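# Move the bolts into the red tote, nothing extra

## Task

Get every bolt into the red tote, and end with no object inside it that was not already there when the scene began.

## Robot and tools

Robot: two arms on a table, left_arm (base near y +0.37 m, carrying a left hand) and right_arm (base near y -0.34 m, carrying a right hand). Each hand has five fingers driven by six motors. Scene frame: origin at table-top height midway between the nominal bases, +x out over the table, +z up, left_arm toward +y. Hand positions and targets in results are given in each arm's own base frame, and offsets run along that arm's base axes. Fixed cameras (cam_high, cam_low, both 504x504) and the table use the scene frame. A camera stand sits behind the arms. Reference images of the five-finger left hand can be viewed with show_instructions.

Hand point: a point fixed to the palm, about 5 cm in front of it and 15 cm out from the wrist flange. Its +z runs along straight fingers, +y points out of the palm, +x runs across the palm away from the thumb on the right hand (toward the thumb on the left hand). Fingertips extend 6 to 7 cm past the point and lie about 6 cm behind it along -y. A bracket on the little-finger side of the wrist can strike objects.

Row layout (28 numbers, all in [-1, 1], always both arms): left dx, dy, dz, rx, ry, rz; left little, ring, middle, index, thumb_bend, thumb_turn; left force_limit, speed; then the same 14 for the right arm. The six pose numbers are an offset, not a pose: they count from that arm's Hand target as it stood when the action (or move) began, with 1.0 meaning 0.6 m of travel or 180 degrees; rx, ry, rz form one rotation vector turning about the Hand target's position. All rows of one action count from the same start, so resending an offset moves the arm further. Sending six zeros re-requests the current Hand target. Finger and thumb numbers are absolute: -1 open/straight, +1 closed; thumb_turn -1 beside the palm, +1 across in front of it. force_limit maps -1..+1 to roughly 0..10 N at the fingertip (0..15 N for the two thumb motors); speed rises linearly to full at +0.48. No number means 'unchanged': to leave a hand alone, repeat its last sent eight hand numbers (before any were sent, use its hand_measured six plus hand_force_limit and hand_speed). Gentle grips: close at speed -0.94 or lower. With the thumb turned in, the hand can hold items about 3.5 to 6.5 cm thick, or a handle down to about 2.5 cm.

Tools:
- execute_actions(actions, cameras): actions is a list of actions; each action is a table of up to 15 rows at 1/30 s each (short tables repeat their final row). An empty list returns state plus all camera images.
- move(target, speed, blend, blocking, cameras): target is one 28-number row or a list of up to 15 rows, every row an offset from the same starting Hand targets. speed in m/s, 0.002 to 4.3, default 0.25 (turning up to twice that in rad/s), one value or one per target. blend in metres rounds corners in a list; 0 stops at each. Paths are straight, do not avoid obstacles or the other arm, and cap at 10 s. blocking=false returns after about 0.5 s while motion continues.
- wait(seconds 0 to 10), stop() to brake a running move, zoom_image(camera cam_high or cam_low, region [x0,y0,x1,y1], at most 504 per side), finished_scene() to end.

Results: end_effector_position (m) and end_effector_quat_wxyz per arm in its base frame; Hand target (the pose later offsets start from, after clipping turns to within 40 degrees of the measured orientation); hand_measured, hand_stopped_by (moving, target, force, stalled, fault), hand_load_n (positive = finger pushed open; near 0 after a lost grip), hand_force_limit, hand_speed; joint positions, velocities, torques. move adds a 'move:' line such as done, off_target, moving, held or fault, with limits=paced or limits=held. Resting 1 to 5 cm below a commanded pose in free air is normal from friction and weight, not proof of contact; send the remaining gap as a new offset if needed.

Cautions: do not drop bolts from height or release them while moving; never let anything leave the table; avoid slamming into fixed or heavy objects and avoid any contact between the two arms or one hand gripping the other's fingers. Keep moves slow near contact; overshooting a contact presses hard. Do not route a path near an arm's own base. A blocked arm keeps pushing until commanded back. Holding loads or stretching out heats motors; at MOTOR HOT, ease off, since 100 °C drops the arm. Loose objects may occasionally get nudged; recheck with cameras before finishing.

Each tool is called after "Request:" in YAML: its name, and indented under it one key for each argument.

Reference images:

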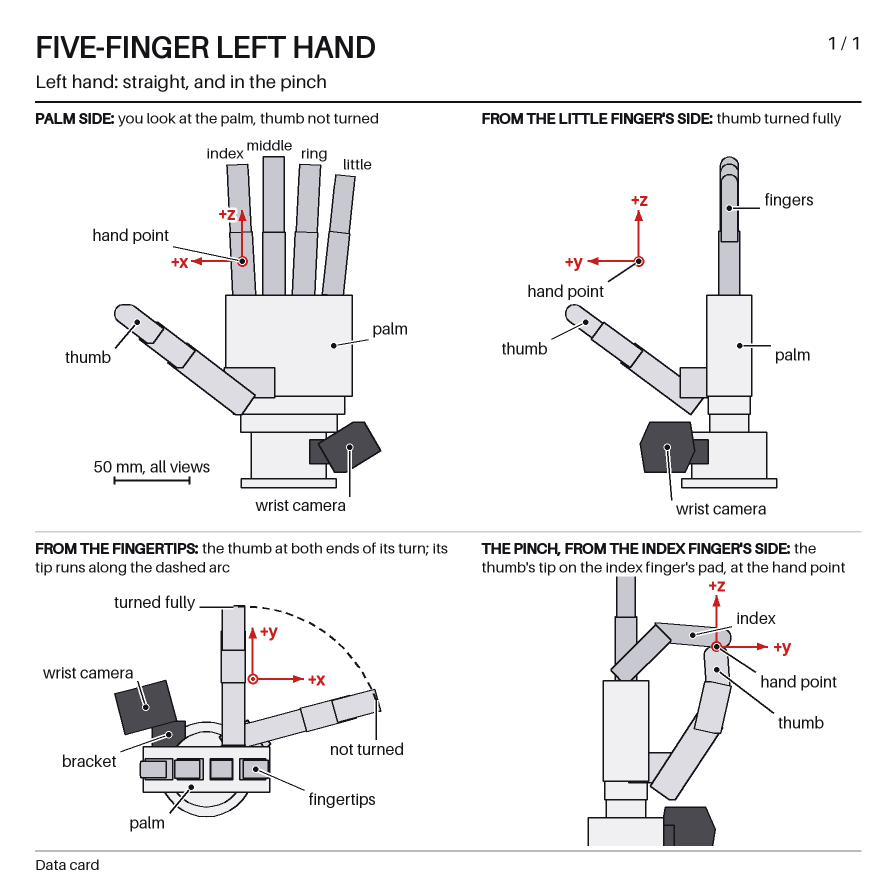

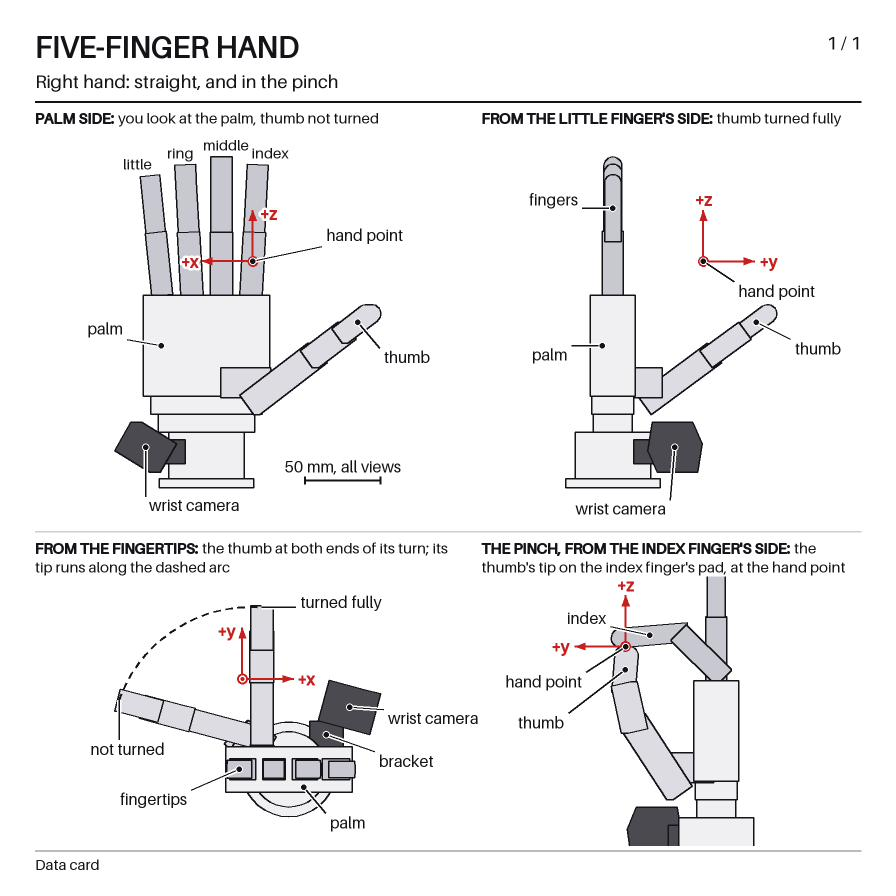

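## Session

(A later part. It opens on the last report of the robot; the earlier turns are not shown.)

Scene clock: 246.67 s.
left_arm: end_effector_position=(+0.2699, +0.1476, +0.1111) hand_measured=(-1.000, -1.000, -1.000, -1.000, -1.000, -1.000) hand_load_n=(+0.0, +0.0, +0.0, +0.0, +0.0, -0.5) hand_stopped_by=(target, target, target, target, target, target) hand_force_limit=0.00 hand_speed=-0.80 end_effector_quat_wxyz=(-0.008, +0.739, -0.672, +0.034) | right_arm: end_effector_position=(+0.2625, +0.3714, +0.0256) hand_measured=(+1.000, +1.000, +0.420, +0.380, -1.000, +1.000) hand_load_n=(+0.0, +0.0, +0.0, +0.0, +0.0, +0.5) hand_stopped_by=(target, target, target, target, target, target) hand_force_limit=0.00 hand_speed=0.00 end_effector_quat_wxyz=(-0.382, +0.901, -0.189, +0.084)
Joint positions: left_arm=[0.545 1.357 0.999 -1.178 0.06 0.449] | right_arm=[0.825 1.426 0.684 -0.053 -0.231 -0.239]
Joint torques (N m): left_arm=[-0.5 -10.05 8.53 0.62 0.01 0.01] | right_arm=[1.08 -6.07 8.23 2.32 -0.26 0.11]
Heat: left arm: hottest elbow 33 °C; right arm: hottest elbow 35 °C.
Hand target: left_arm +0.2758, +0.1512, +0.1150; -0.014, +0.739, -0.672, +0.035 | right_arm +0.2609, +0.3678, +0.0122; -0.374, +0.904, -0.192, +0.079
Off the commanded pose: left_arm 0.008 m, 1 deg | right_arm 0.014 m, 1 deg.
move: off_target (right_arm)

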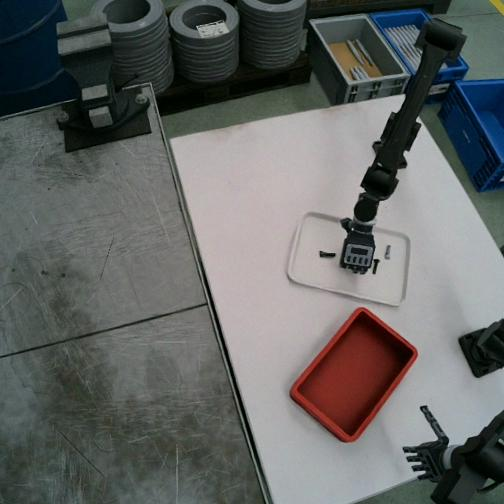

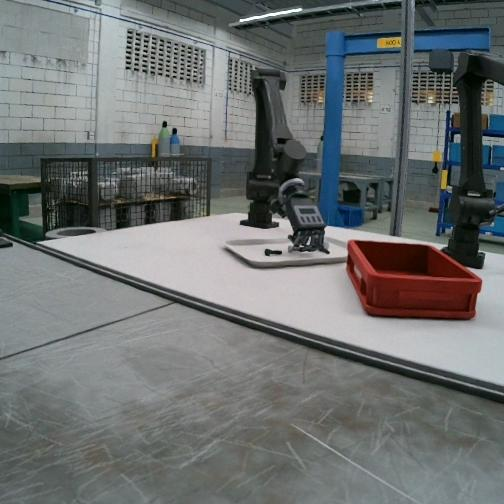

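Request:
move:
  target: [0,0,0,0,0,0,-1,-1,-1,-1,-1,-1,0,-0.8,-0.004,-0.009,-0.018,0,0,0,1,1,0.42,0.38,-1,1,0,0]
  speed: 0.05
  cameras: ["all"]

Request:
zoom_image:
  camera: "cam_high"
  region: [310, 200, 410, 300]

Request:
zoom_image:
  camera: "cam_low"
  region: [260, 200, 340, 280]

Scene clock: 251.50 s.
left_arm: end_effector_position=(+0.2699, +0.1476, +0.1111) hand_measured=(-1.000, -1.000, -1.000, -1.000, -1.000, -1.000) hand_load_n=(+0.0, +0.0, +0.0, +0.0, +0.0, +0.0) hand_stopped_by=(target, target, target, target, target, target) hand_force_limit=0.00 hand_speed=-0.80 end_effector_quat_wxyz=(-0.008, +0.739, -0.672, +0.034) | right_arm: end_effector_position=(+0.2640, +0.3739, +0.0261) hand_measured=(+1.000, +1.000, +0.420, +0.380, -1.000, +1.000) hand_load_n=(+0.0, +0.0, +0.0, +0.0, +0.5, +0.0) hand_stopped_by=(target, target, target, target, target, target) hand_force_limit=0.00 hand_speed=0.00 end_effector_quat_wxyz=(-0.393, +0.896, -0.185, +0.088)
Joint positions: left_arm=[0.545 1.357 0.999 -1.178 0.06 0.449] | right_arm=[0.824 1.426 0.672 -0.013 -0.236 -0.239]
Joint torques (N m): left_arm=[-0.38 -10.05 8.54 0.61 0.02 0.01] | right_arm=[0.91 -5.36 6.9 2.21 -0.21 0.04]
Heat: left arm: hottest elbow 33 °C; right arm: hottest elbow 35 °C.
Hand target: left_arm +0.2758, +0.1512, +0.1150; -0.014, +0.739, -0.672, +0.035 | right_arm +0.2585, +0.3623, +0.0013; -0.374, +0.904, -0.192, +0.079
Off the commanded pose: left_arm 0.008 m, 1 deg | right_arm 0.028 m, 3 deg.
move: off_target (right_arm)

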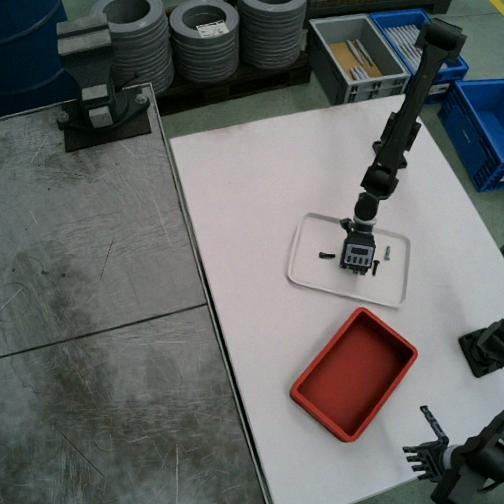

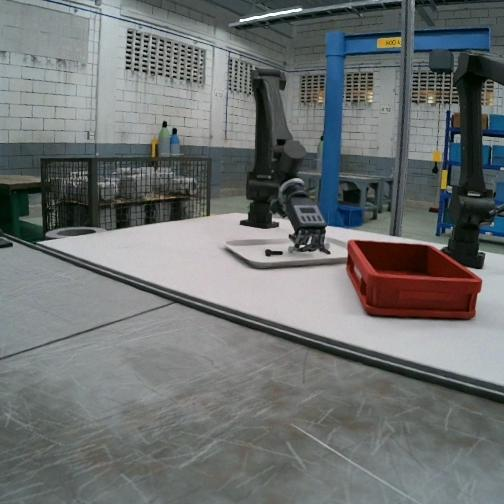

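Scaled by 5.040 from the camera's 504x504 image, which has a finer 720x720 frame.

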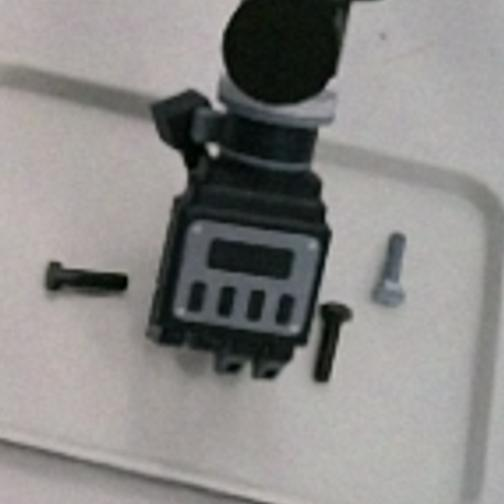

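Scaled by 6.300 from the camera's 504x504 image, which has a finer 720x720 frame.

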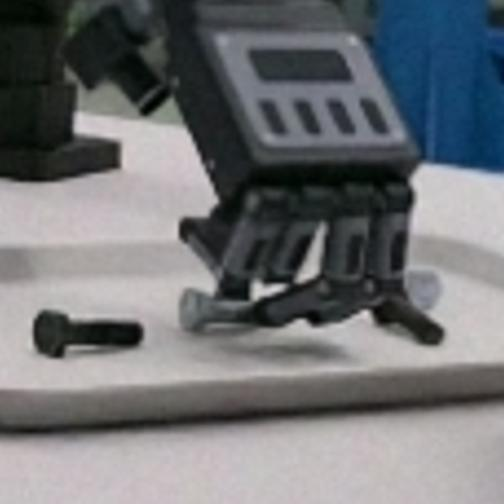

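Request:
move:
  target: [0,0,0,0,0,0,-1,-1,-1,-1,-1,-1,0,-0.8,-0.004,-0.009,0,-0.0355,0.0158,0,1,1,0.42,0.38,-1,1,0,0]
  speed: 0.05
  cameras: ["all"]

Request:
zoom_image:
  camera: "cam_low"
  region: [260, 200, 340, 280]

Scene clock: 260.83 s.
left_arm: end_effector_position=(+0.2699, +0.1476, +0.1111) hand_measured=(-1.000, -1.000, -1.000, -1.000, -1.000, -1.000) hand_load_n=(-0.5, +0.0, +0.0, +0.0, +0.0, +0.0) hand_stopped_by=(target, target, target, target, target, target) hand_force_limit=0.00 hand_speed=-0.80 end_effector_quat_wxyz=(-0.008, +0.739, -0.672, +0.034) | right_arm: end_effector_position=(+0.2602, +0.3610, +0.0195) hand_measured=(+1.000, +1.000, +0.420, +0.380, -1.000, +1.000) hand_load_n=(+0.0, +0.0, +0.0, +0.0, -1.0, +0.0) hand_stopped_by=(target, target, target, target, target, target) hand_force_limit=0.00 hand_speed=0.00 end_effector_quat_wxyz=(-0.343, +0.914, -0.202, +0.076)
Joint positions: left_arm=[0.545 1.357 0.999 -1.178 0.06 0.449] | right_arm=[0.824 1.437 0.715 -0.155 -0.204 -0.239]
Joint torques (N m): left_arm=[-0.44 -9.99 8.53 0.59 0.02 0.01] | right_arm=[1.32 -4.66 9.91 0.81 0.09 -0.06]
Heat: left arm: hottest elbow 33 °C; right arm: hottest elbow 34 °C.
Hand target: left_arm +0.2758, +0.1512, +0.1150; -0.014, +0.739, -0.672, +0.035 | right_arm +0.2561, +0.3568, +0.0013; -0.318, +0.925, -0.197, +0.067
Off the commanded pose: left_arm 0.008 m, 1 deg | right_arm 0.019 m, 3 deg.
move: off_target (right_arm)

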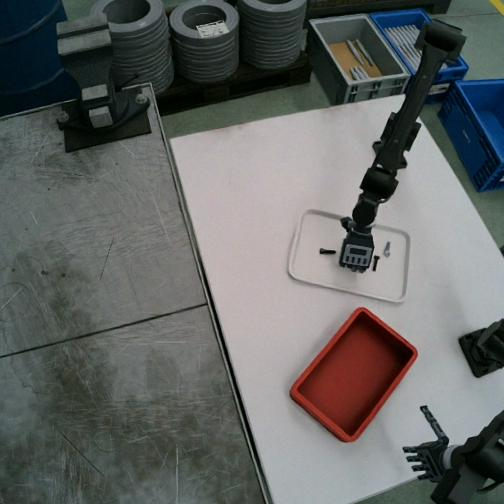

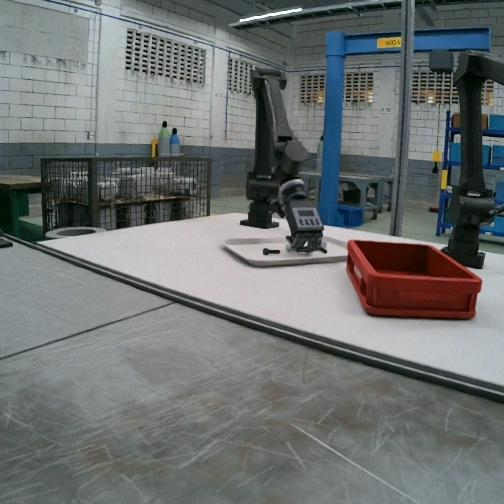

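Scaled by 6.300 from the camera's 504x504 image, which has a finer 720x720 frame.

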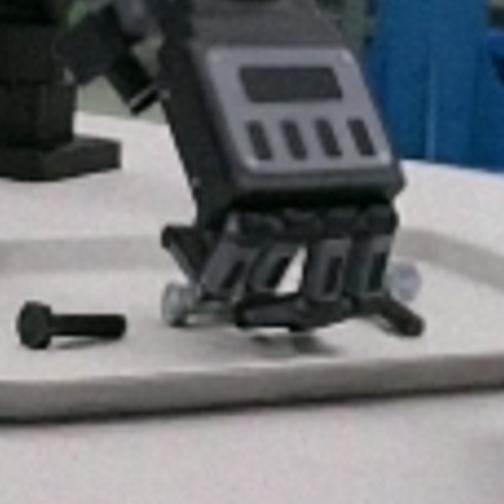

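Request:
move:
  target: [0,0,0,0,0,0,-1,-1,-1,-1,-1,-1,0,-0.8,0,0,0,0,0,0,1,1,0.42,0.38,-0.1,1,-0.3,-0.7]
  speed: 0.05
  cameras: ["all"]

Request:
zoom_image:
  camera: "cam_low"
  region: [260, 200, 340, 280]

Scene clock: 265.57 s.
left_arm: end_effector_position=(+0.2699, +0.1476, +0.1111) hand_measured=(-1.000, -1.000, -1.000, -1.000, -1.000, -1.000) hand_load_n=(+0.0, +0.5, +0.0, +0.0, +0.0, +0.0) hand_stopped_by=(target, target, target, target, target, target) hand_force_limit=0.00 hand_speed=-0.80 end_effector_quat_wxyz=(-0.008, +0.739, -0.672, +0.034) | right_arm: end_effector_position=(+0.2591, +0.3595, +0.0190) hand_measured=(+1.000, +1.000, +0.420, +0.380, -0.950, +1.000) hand_load_n=(+0.0, +0.0, +0.0, +0.0, +4.5, +0.0) hand_stopped_by=(target, target, target, target, force, target) hand_force_limit=-0.30 hand_speed=-0.70 end_effector_quat_wxyz=(-0.339, +0.916, -0.203, +0.074)
Joint positions: left_arm=[0.545 1.357 0.999 -1.178 0.06 0.449] | right_arm=[0.824 1.437 0.718 -0.168 -0.203 -0.239]
Joint torques (N m): left_arm=[-0.44 -10.05 8.54 0.61 0.01 0.01] | right_arm=[1.85 -4.95 9.72 1.18 0.06 -0.09]
Heat: left arm: hottest elbow 33 °C; right arm: hottest elbow 34 °C.
Hand target: left_arm +0.2758, +0.1512, +0.1150; -0.014, +0.739, -0.672, +0.035 | right_arm +0.2561, +0.3569, +0.0014; -0.318, +0.925, -0.197, +0.067
Off the commanded pose: left_arm 0.008 m, 1 deg | right_arm 0.018 m, 3 deg.
move: off_target (right_arm)

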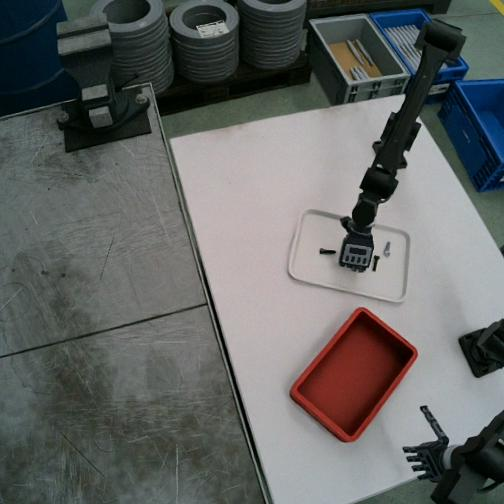

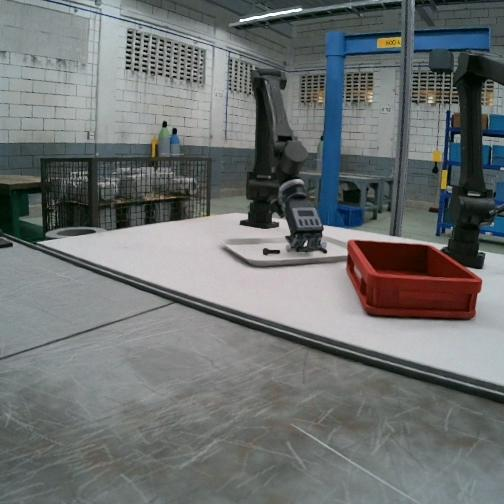

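Scaled by 6.300 from the camera's 504x504 image, which has a finer 720x720 frame.

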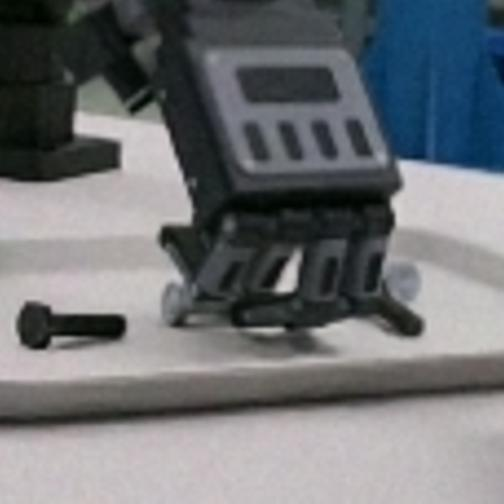

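Request:
move:
  target: [0,0,0,0,0,0,-1,-1,-1,-1,-1,-1,0,-0.8,0,0,0.006,0,0,0,1,1,0.42,0.38,0,1,0.1,-0.7]
  speed: 0.05
  cameras: ["all"]

Request:
zoom_image:
  camera: "cam_low"
  region: [260, 200, 340, 280]

Scene clock: 272.20 s.
left_arm: end_effector_position=(+0.2699, +0.1476, +0.1111) hand_measured=(-1.000, -1.000, -1.000, -1.000, -1.000, -1.000) hand_load_n=(+0.0, +0.0, +0.0, +0.0, +0.0, +0.0) hand_stopped_by=(target, target, target, target, target, target) hand_force_limit=0.00 hand_speed=-0.80 end_effector_quat_wxyz=(-0.008, +0.739, -0.672, +0.034) | right_arm: end_effector_position=(+0.2595, +0.3598, +0.0208) hand_measured=(+1.000, +1.000, +0.420, +0.380, -0.572, +1.000) hand_load_n=(+0.0, +0.0, +2.5, +0.0, +8.5, +2.0) hand_stopped_by=(target, target, target, target, force, target) hand_force_limit=0.10 hand_speed=-0.70 end_effector_quat_wxyz=(-0.337, +0.916, -0.203, +0.073)
Joint positions: left_arm=[0.545 1.357 0.999 -1.178 0.06 0.449] | right_arm=[0.824 1.436 0.724 -0.179 -0.202 -0.239]
Joint torques (N m): left_arm=[-0.44 -10.11 8.54 0.62 0.01 0.01] | right_arm=[2.14 -5.77 9.59 1.22 0.02 -0.09]
Heat: left arm: hottest elbow 33 °C; right arm: hottest elbow 34 °C.
Hand target: left_arm +0.2758, +0.1512, +0.1150; -0.014, +0.739, -0.672, +0.035 | right_arm +0.2561, +0.3569, +0.0050; -0.318, +0.925, -0.197, +0.067
Off the commanded pose: left_arm 0.008 m, 1 deg | right_arm 0.016 m, 3 deg.
move: off_target (right_arm)

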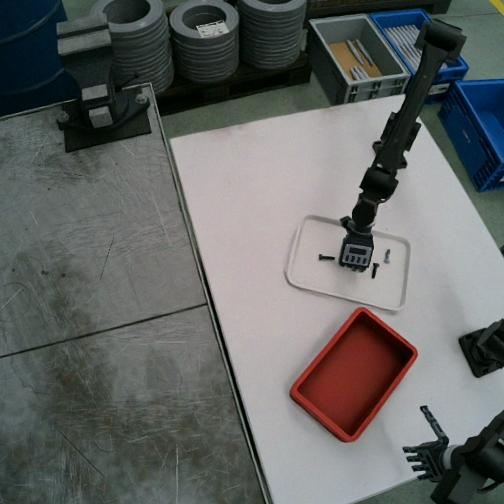

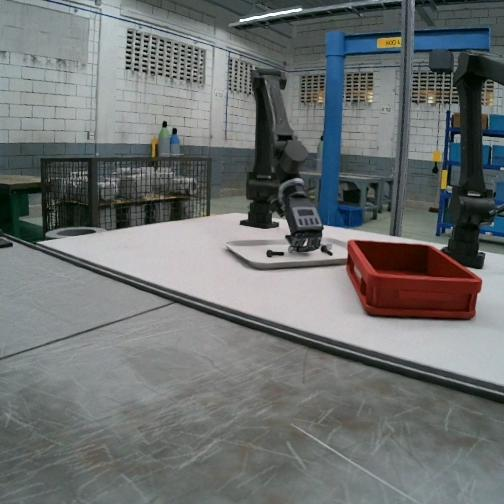

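Scaled by 6.300 from the camera's 504x504 image, which has a finer 720x720 frame.

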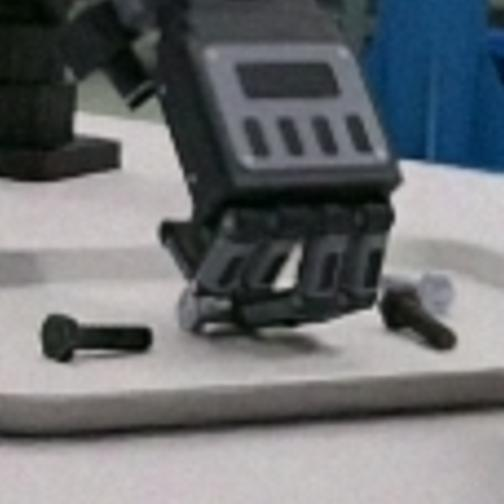

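Request:
move:
  target: [0,0,0,0,0,0,-1,-1,-1,-1,-1,-1,0,-0.8,0,0,0.004,0,0,0,1,1,0.42,0.65,0,1,-0.5,-0.85]
  speed: 0.05
  cameras: []

Request:
move:
  target: [0,0,0,0,0,0,-1,-1,-1,-1,-1,-1,0,-0.8,0,0,0.1,0,0,0,1,1,0.42,0.65,0,1,-0.5,-0.85]
  speed: 0.08
  cameras: ["all"]

Request:
zoom_image:
  camera: "cam_low"
  region: [260, 200, 340, 280]

Request:
zoom_image:
  camera: "cam_high"
  region: [310, 200, 410, 300]

Scene clock: 279.13 s.
left_arm: end_effector_position=(+0.2699, +0.1476, +0.1111) hand_measured=(-1.000, -1.000, -1.000, -1.000, -1.000, -1.000) hand_load_n=(+0.0, +0.0, +0.0, +0.0, +0.0, +0.0) hand_stopped_by=(target, target, target, target, target, target) hand_force_limit=0.00 hand_speed=-0.80 end_effector_quat_wxyz=(-0.008, +0.739, -0.672, +0.034) | right_arm: end_effector_position=(+0.2595, +0.3597, +0.0209) hand_measured=(+1.000, +1.000, +0.420, +0.650, -0.572, +1.000) hand_load_n=(+0.5, +0.0, +2.5, +0.0, +8.0, +2.5) hand_stopped_by=(target, target, target, target, force, target) hand_force_limit=-0.50 hand_speed=-0.85 end_effector_quat_wxyz=(-0.337, +0.917, -0.203, +0.073)
Joint positions: left_arm=[0.545 1.357 0.999 -1.178 0.06 0.449] | right_arm=[0.824 1.436 0.724 -0.181 -0.202 -0.239]
Joint torques (N m): left_arm=[-0.44 -10.05 8.54 0.61 0.01 0.01] | right_arm=[1.49 -5.95 9.65 1.05 0.03 -0.08]
Heat: left arm: hottest elbow 33 °C; right arm: hottest elbow 34 °C.
Hand target: left_arm +0.2758, +0.1512, +0.1150; -0.014, +0.739, -0.672, +0.035 | right_arm +0.2560, +0.3568, +0.0073; -0.318, +0.925, -0.197, +0.067
Off the commanded pose: left_arm 0.008 m, 1 deg | right_arm 0.014 m, 3 deg.
move: off_target (right_arm)
No camera images: "cameras" was empty.

Scene clock: 280.53 s.
left_arm: end_effector_position=(+0.2699, +0.1476, +0.1111) hand_measured=(-1.000, -1.000, -1.000, -1.000, -1.000, -1.000) hand_load_n=(+0.0, +0.0, +0.0, +0.0, +0.0, +0.0) hand_stopped_by=(target, target, target, target, target, target) hand_force_limit=0.00 hand_speed=-0.80 end_effector_quat_wxyz=(-0.008, +0.739, -0.672, +0.034) | right_arm: end_effector_position=(+0.2429, +0.3404, +0.0448) hand_measured=(+1.000, +1.000, +0.420, +0.650, -0.572, +1.000) hand_load_n=(+0.5, +0.0, +3.5, +0.0, +7.5, +3.5) hand_stopped_by=(target, target, target, target, force, target) hand_force_limit=-0.50 hand_speed=-0.85 end_effector_quat_wxyz=(-0.299, +0.929, -0.210, +0.053)
Joint positions: left_arm=[0.545 1.357 0.999 -1.178 0.06 0.449] | right_arm=[0.824 1.362 0.76 -0.382 -0.198 -0.242]
Joint torques (N m): left_arm=[-0.38 -10.05 8.53 0.61 0.02 0.01] | right_arm=[1.44 -8.47 14.17 1.22 -0.11 -0.06]
Heat: left arm: hottest elbow 33 °C; right arm: hottest elbow 34 °C.
Hand target: left_arm +0.2758, +0.1512, +0.1150; -0.014, +0.739, -0.672, +0.035 | right_arm +0.2561, +0.3569, +0.0673; -0.318, +0.925, -0.197, +0.067
Off the commanded pose: left_arm 0.008 m, 1 deg | right_arm 0.031 m, 3 deg.
move: off_target (right_arm)

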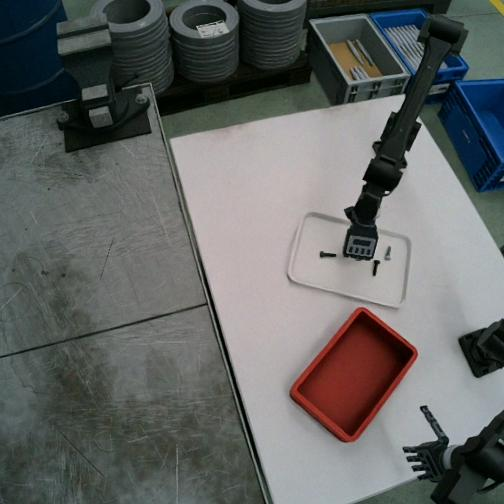

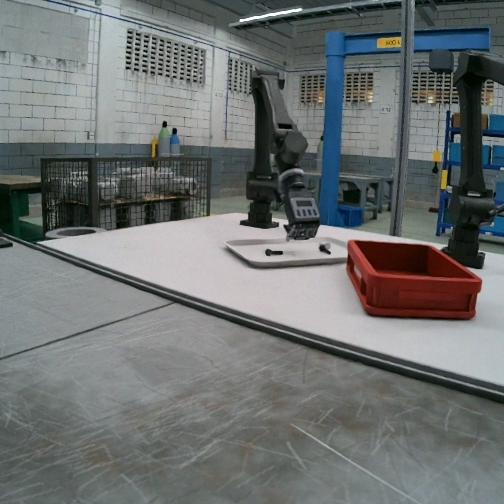

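Scaled by 6.300 from the camera's 504x504 image, which has a finer 720x720 frame.

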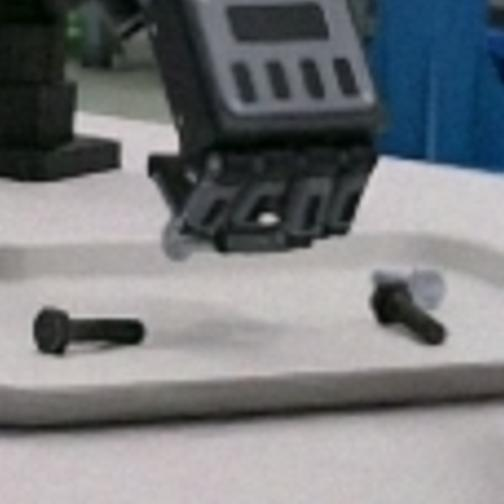

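Scaled by 5.040 from the camera's 504x504 image, which has a finer 720x720 frame.

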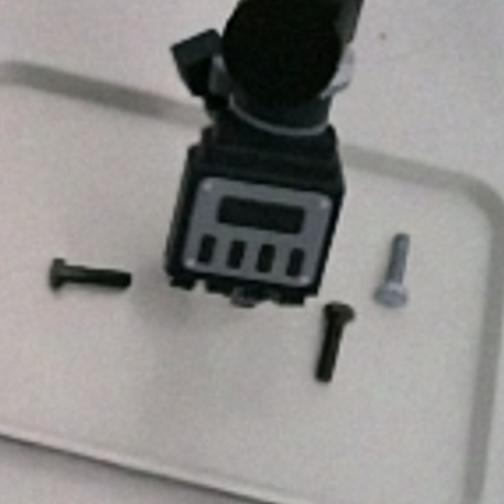

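Request:
zoom_image:
  camera: "cam_high"
  region: [284, 300, 504, 504]

Scaled by 2.291 from the camera's 504x504 image, which has a finer 720x720 frame.

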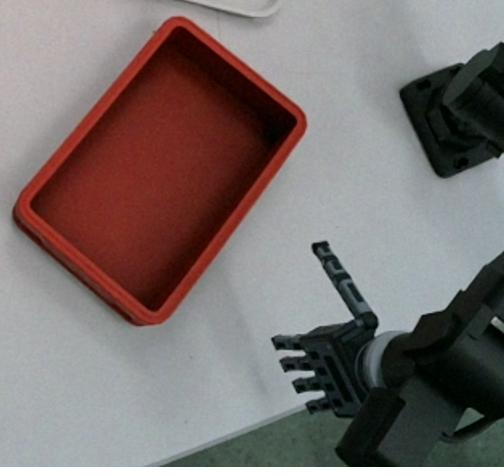

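Request:
move:
  target: [0,0,0,0,0,0,-1,-1,-1,-1,-1,-1,0,-0.8,0.03,0.075,0.02,0,0,0.1667,1,1,0.42,0.65,0,1,-0.5,-0.85]
  speed: 0.15
  cameras: ["all"]

Request:
zoom_image:
  camera: "cam_low"
  region: [260, 190, 350, 280]

Request:
zoom_image:
  camera: "cam_high"
  region: [310, 200, 410, 300]

Scene clock: 359.53 s.
left_arm: end_effector_position=(+0.2699, +0.1476, +0.1111) hand_measured=(-1.000, -1.000, -1.000, -1.000, -1.000, -1.000) hand_load_n=(+0.0, +0.0, +0.0, +0.0, +0.0, +0.0) hand_stopped_by=(target, target, target, target, target, target) hand_force_limit=0.00 hand_speed=-0.80 end_effector_quat_wxyz=(-0.008, +0.739, -0.672, +0.034) | right_arm: end_effector_position=(+0.2578, +0.3882, +0.0699) hand_measured=(+1.000, +1.000, +0.420, +0.650, -0.572, +1.000) hand_load_n=(+0.0, +0.0, +3.0, +0.0, +7.0, +3.5) hand_stopped_by=(target, target, target, target, force, target) hand_force_limit=-0.50 hand_speed=-0.85 end_effector_quat_wxyz=(-0.317, +0.947, +0.042, -0.026)
Joint positions: left_arm=[0.545 1.357 0.999 -1.178 0.06 0.449] | right_arm=[0.824 1.529 1.024 -0.615 -0.481 -0.722]
Joint torques (N m): left_arm=[-0.5 -10.05 8.54 0.61 0.01 0.01] | right_arm=[0.73 -8.59 14.87 0.84 -0.54 -0.04]
Heat: left arm: hottest elbow 34 °C; right arm: hottest elbow 41 °C.
Hand target: left_arm +0.2758, +0.1512, +0.1150; -0.014, +0.739, -0.672, +0.035 | right_arm +0.2741, +0.4019, +0.0793; -0.325, +0.944, +0.049, -0.017
Off the commanded pose: left_arm 0.008 m, 1 deg | right_arm 0.023 m, 2 deg.
move: off_target (right_arm)

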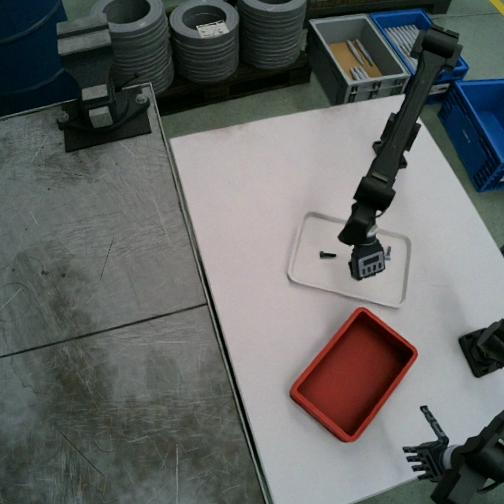

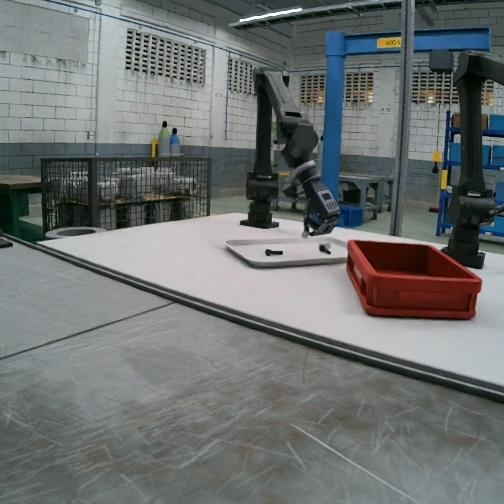

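Scaled by 5.600 from the camera's 504x504 image, which has a finer 720x720 frame.

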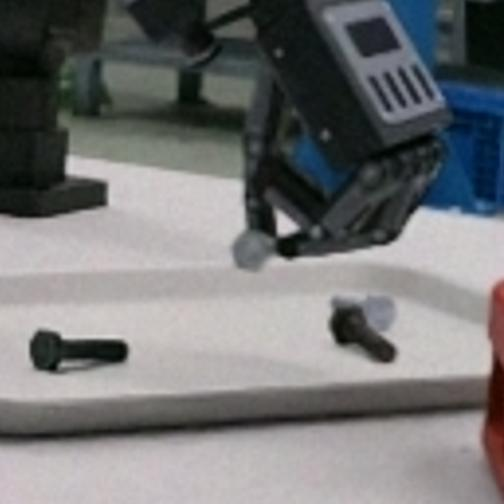

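Scaled by 5.040 from the camera's 504x504 image, which has a finer 720x720 frame.

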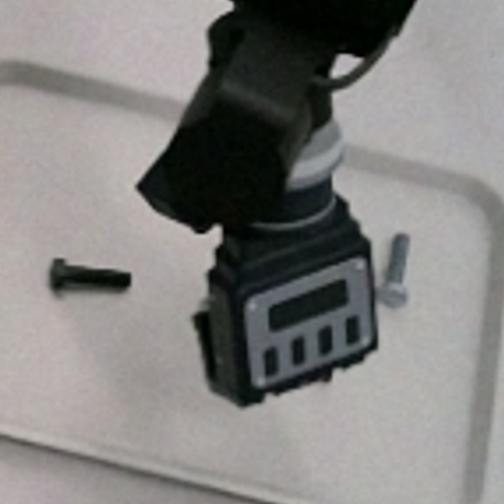

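Request:
move:
  target: [0,0,0,0,0,0,-1,-1,-1,-1,-1,-1,0,-0.8,0.01,-0.01,-0.08,0,0,0,1,1,0.42,0.65,0,1,-0.5,-0.85]
  speed: 0.08
  cameras: ["all"]

Request:
zoom_image:
  camera: "cam_low"
  region: [260, 190, 350, 280]

Request:
zoom_image:
  camera: "cam_high"
  region: [310, 200, 410, 300]

Scene clock: 370.20 s.
left_arm: end_effector_position=(+0.2699, +0.1476, +0.1111) hand_measured=(-1.000, -1.000, -1.000, -1.000, -1.000, -1.000) hand_load_n=(+0.0, +0.0, +0.0, +0.0, +0.0, +0.0) hand_stopped_by=(target, target, target, target, target, target) hand_force_limit=0.00 hand_speed=-0.80 end_effector_quat_wxyz=(-0.008, +0.739, -0.672, +0.034) | right_arm: end_effector_position=(+0.2775, +0.3994, +0.0436) hand_measured=(+1.000, +1.000, +0.420, +0.650, -0.572, +1.000) hand_load_n=(+0.0, +0.0, +3.0, +0.0, +7.0, +3.0) hand_stopped_by=(target, target, target, target, force, target) hand_force_limit=-0.50 hand_speed=-0.85 end_effector_quat_wxyz=(-0.329, +0.943, +0.048, -0.014)
Joint positions: left_arm=[0.545 1.357 0.999 -1.178 0.06 0.449] | right_arm=[0.809 1.6 1.024 -0.515 -0.489 -0.741]
Joint torques (N m): left_arm=[-0.44 -10.05 8.54 0.61 0.02 0.01] | right_arm=[-0.09 -9.23 9.1 1.76 -0.57 -0.04]
Heat: left arm: hottest elbow 34 °C; right arm: hottest elbow 42 °C.
Hand target: left_arm +0.2758, +0.1512, +0.1150; -0.014, +0.739, -0.672, +0.035 | right_arm +0.2800, +0.3959, +0.0312; -0.324, +0.944, +0.049, -0.017
Off the commanded pose: left_arm 0.008 m, 1 deg | right_arm 0.013 m, 1 deg.
move: off_target (right_arm)

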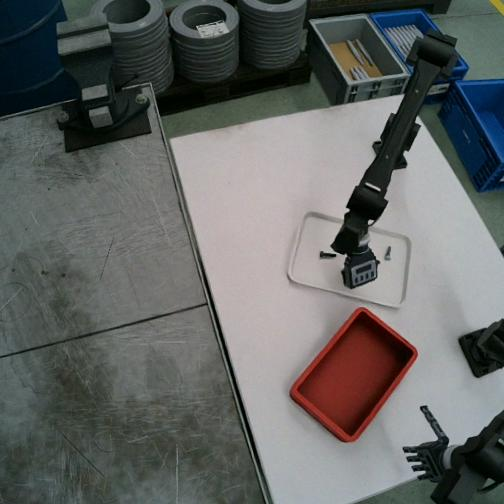

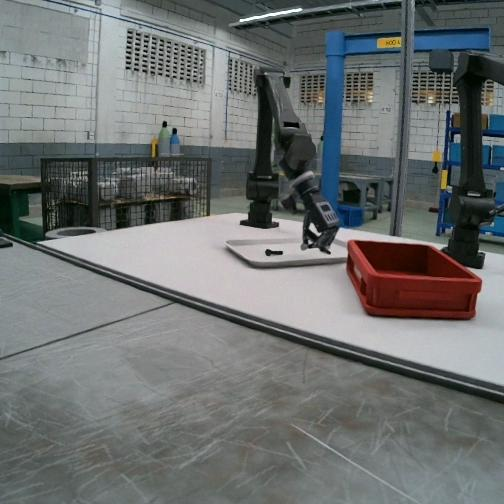

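Scaled by 5.600 from the camera's 504x504 image, which has a finer 720x720 frame.

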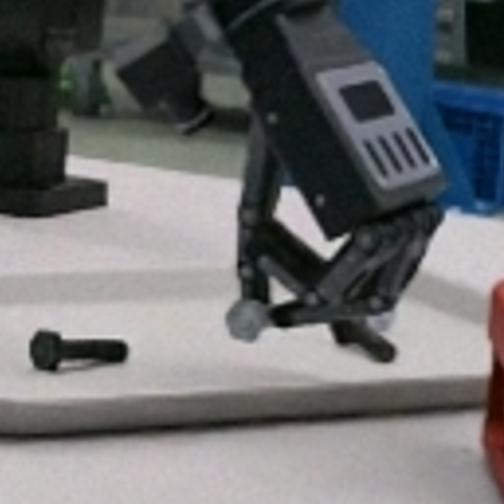

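Scaled by 5.040 from the camera's 504x504 image, which has a finer 720x720 frame.

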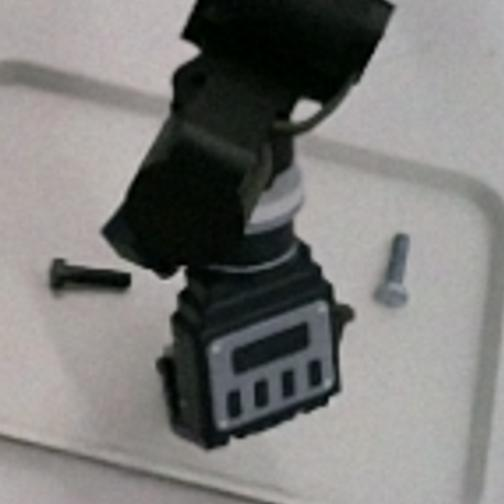

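Request:
move:
  target:
    - [0,0,0,0,0,0,-1,-1,-1,-1,-1,-1,0,-0.8,0,-0.025,0,0,0,0,1,1,0.42,0.65,0,1,-0.5,-0.85]
    - [0,0,0,0,0,0,-1,-1,-1,-1,-1,-1,0,-0.8,0,-0.025,-0.032,0,0,0,1,1,0.42,0.65,0,1,-0.5,-0.85]
  speed: 0.06
  cameras: ["all"]

Request:
zoom_image:
  camera: "cam_low"
  region: [260, 190, 350, 280]

Scene clock: 376.43 s.
left_arm: end_effector_position=(+0.2699, +0.1476, +0.1111) hand_measured=(-1.000, -1.000, -1.000, -1.000, -1.000, -1.000) hand_load_n=(+0.0, +0.0, +0.0, +0.0, +0.0, +0.0) hand_stopped_by=(target, target, target, target, target, target) hand_force_limit=0.00 hand_speed=-0.80 end_effector_quat_wxyz=(-0.008, +0.739, -0.672, +0.034) | right_arm: end_effector_position=(+0.2786, +0.3852, +0.0248) hand_measured=(+1.000, +1.000, +0.420, +0.650, -0.572, +1.000) hand_load_n=(+0.0, +0.0, +3.5, +0.0, +7.0, +3.0) hand_stopped_by=(target, target, target, target, force, target) hand_force_limit=-0.50 hand_speed=-0.85 end_effector_quat_wxyz=(-0.329, +0.943, +0.048, -0.014)
Joint positions: left_arm=[0.545 1.357 0.999 -1.178 0.06 0.449] | right_arm=[0.785 1.609 0.976 -0.468 -0.5 -0.766]
Joint torques (N m): left_arm=[-0.44 -9.99 8.53 0.62 0.02 0.01] | right_arm=[0.38 -9.52 8.65 1.7 -0.58 -0.05]
Heat: left arm: hottest elbow 34 °C; right arm: hottest elbow 41 °C.
Hand target: left_arm +0.2758, +0.1512, +0.1150; -0.014, +0.739, -0.672, +0.035 | right_arm +0.2799, +0.3810, +0.0121; -0.325, +0.944, +0.049, -0.017
Off the commanded pose: left_arm 0.008 m, 1 deg | right_arm 0.014 m, 1 deg.
move: off_target (right_arm)

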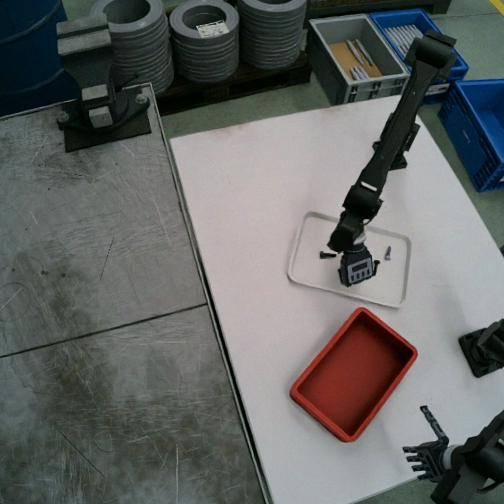

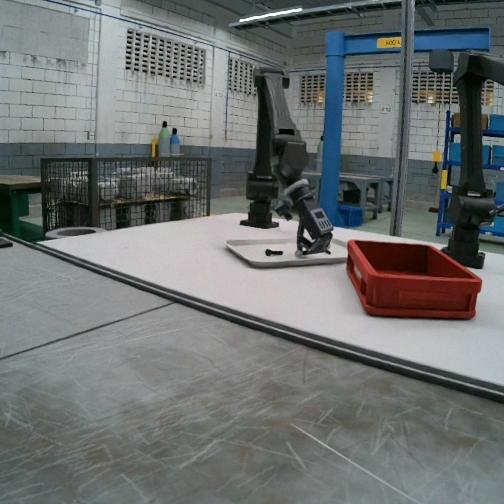

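Scaled by 5.600 from the camera's 504x504 image, which has a finer 720x720 frame.

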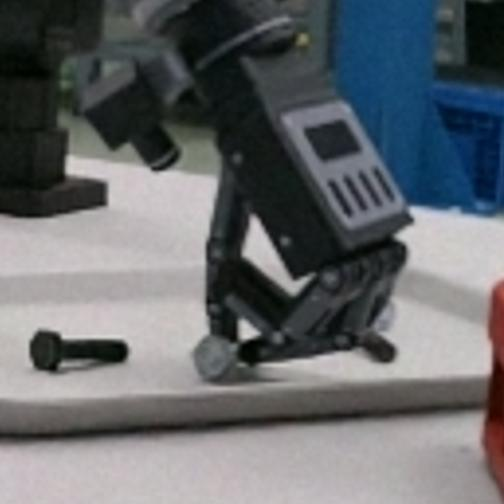

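Request:
move:
  target:
    - [0,0,0,0,0,0,-1,-1,-1,-1,-1,-1,0,-0.8,0,0,-0.01,0,0,0,1,1,0.42,0.65,0,1,-0.5,-0.85]
    - [0,0,0,0,0,0,-1,-1,-1,-1,-1,-1,0,-0.8,0,0,-0.01,0,0,0,1,1,0.42,0.65,-0.95,1,-0.5,-0.5]
  speed: 0.06
  cameras: ["all"]

Request:
zoom_image:
  camera: "cam_low"
  region: [260, 190, 350, 280]

Scene clock: 381.07 s.
left_arm: end_effector_position=(+0.2699, +0.1476, +0.1111) hand_measured=(-1.000, -1.000, -1.000, -1.000, -1.000, -1.000) hand_load_n=(+0.0, +0.0, +0.0, +0.0, +0.0, +0.0) hand_stopped_by=(target, target, target, target, target, target) hand_force_limit=0.00 hand_speed=-0.80 end_effector_quat_wxyz=(-0.008, +0.739, -0.672, +0.034) | right_arm: end_effector_position=(+0.2804, +0.3873, +0.0222) hand_measured=(+1.000, +1.000, +0.420, +0.650, -0.950, +1.000) hand_load_n=(+0.0, +0.0, +0.0, +0.0, +0.0, +0.0) hand_stopped_by=(target, target, target, target, target, target) hand_force_limit=-0.50 hand_speed=-0.50 end_effector_quat_wxyz=(-0.333, +0.942, +0.049, -0.011)
Joint positions: left_arm=[0.545 1.357 0.999 -1.178 0.06 0.449] | right_arm=[0.785 1.616 0.974 -0.45 -0.502 -0.766]
Joint torques (N m): left_arm=[-0.5 -10.05 8.53 0.59 0.01 0.01] | right_arm=[0.5 -9.35 8.17 1.85 -0.45 -0.1]
Heat: left arm: hottest elbow 34 °C; right arm: hottest elbow 40 °C.
Hand target: left_arm +0.2758, +0.1512, +0.1150; -0.014, +0.739, -0.672, +0.035 | right_arm +0.2801, +0.3809, +0.0062; -0.325, +0.944, +0.049, -0.017
Off the commanded pose: left_arm 0.008 m, 1 deg | right_arm 0.017 m, 1 deg.
move: off_target (right_arm); target 2's new numbers were sent with right_arm's hand 0.017 m and 1 deg from that target

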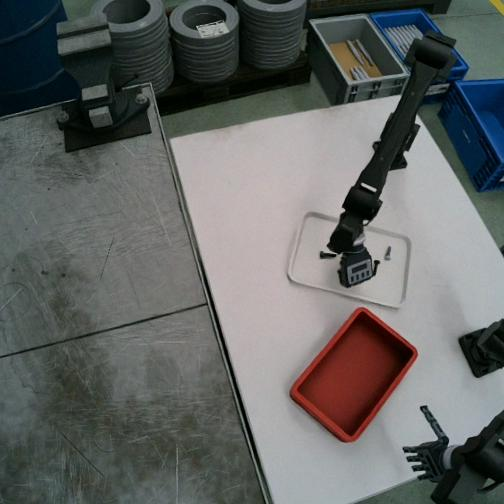

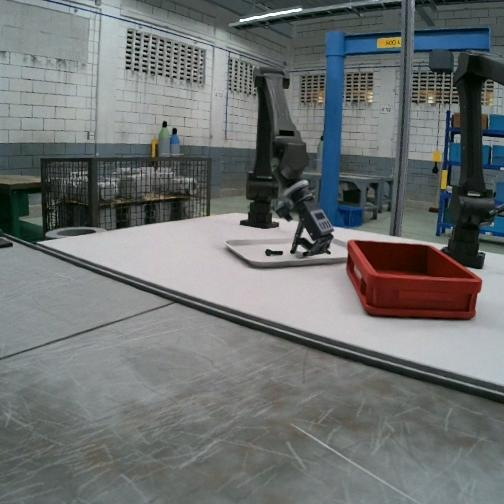

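Scaled by 5.600 from the camera's 504x504 image, which has a finer 720x720 frame.

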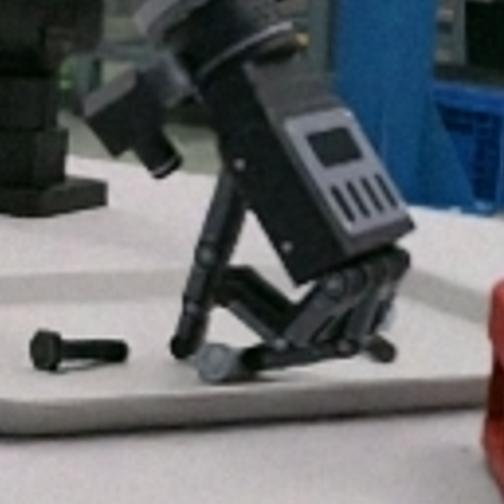

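Request:
move:
  target:
    - [0,0,0,0,0,0,-1,-1,-1,-1,-1,-1,0,-0.8,0,0,0.25,0,0,0,1,1,0.42,0.65,-0.95,1,-0.5,-0.5]
    - [0,0,0,0,0,0,-1,-1,-1,-1,-1,-1,0,-0.8,-0.033,-0.55,0.35,0,0,-0.333,1,1,0.42,0.65,-0.95,1,-0.5,-0.5]
  speed: 0.2
  blend: 0.03
  cameras: ["all"]

Request:
zoom_image:
  camera: "cam_high"
  region: [280, 200, 420, 310]

Request:
zoom_image:
  camera: "cam_low"
  region: [220, 220, 360, 280]

Scene clock: 391.73 s.
left_arm: end_effector_position=(+0.2699, +0.1476, +0.1111) hand_measured=(-1.000, -1.000, -1.000, -1.000, -1.000, -1.000) hand_load_n=(+0.0, +0.0, +0.0, +0.0, +0.0, -0.5) hand_stopped_by=(target, target, target, target, target, target) hand_force_limit=0.00 hand_speed=-0.80 end_effector_quat_wxyz=(-0.008, +0.739, -0.672, +0.034) | right_arm: end_effector_position=(+0.2631, +0.0536, +0.2156) hand_measured=(+1.000, +1.000, +0.420, +0.650, -0.950, +1.000) hand_load_n=(+0.0, +0.0, +0.0, +0.0, +0.0, +0.0) hand_stopped_by=(target, target, target, target, target, target) hand_force_limit=-0.50 hand_speed=-0.50 end_effector_quat_wxyz=(-0.291, +0.841, -0.432, +0.145)
Joint positions: left_arm=[0.545 1.357 0.999 -1.178 0.06 0.449] | right_arm=[-0.063 0.794 0.849 -1.087 -0.405 -0.572]
Joint torques (N m): left_arm=[-0.38 -10.05 8.54 0.61 0.02 0.01] | right_arm=[0.56 -2.37 11.44 1.07 -0.48 -0.05]
Heat: left arm: hottest elbow 34 °C; right arm: hottest elbow 39 °C.
Hand target: left_arm +0.2758, +0.1512, +0.1150; -0.014, +0.739, -0.672, +0.035 | right_arm +0.2603, +0.0509, +0.2161; -0.290, +0.843, -0.429, +0.147
Off the commanded pose: left_arm 0.008 m, 1 deg | right_arm 0.004 m, 0 deg.
move: done

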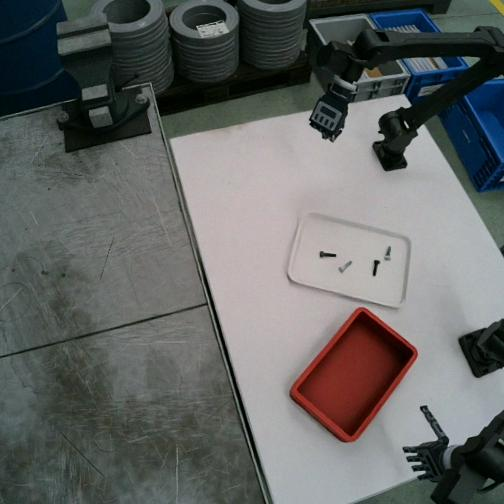

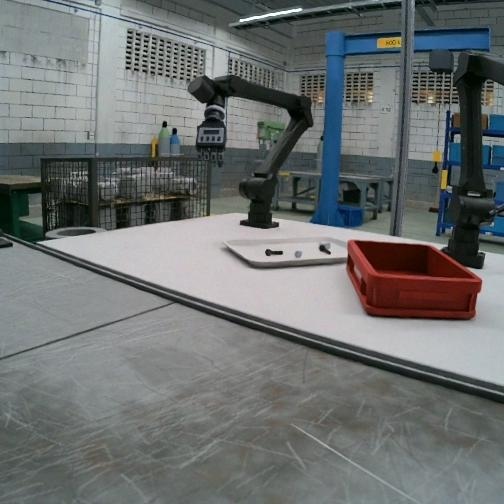

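Scaled by 3.600 from the camera's 504x504 image, which has a finer 720x720 frame.

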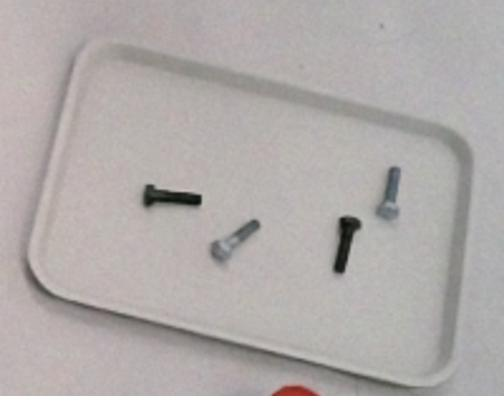

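Scaled by 3.600 from the camera's 504x504 image, which has a finer 720x720 frame.

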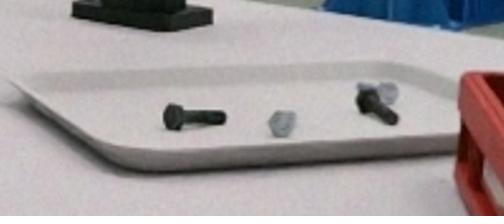

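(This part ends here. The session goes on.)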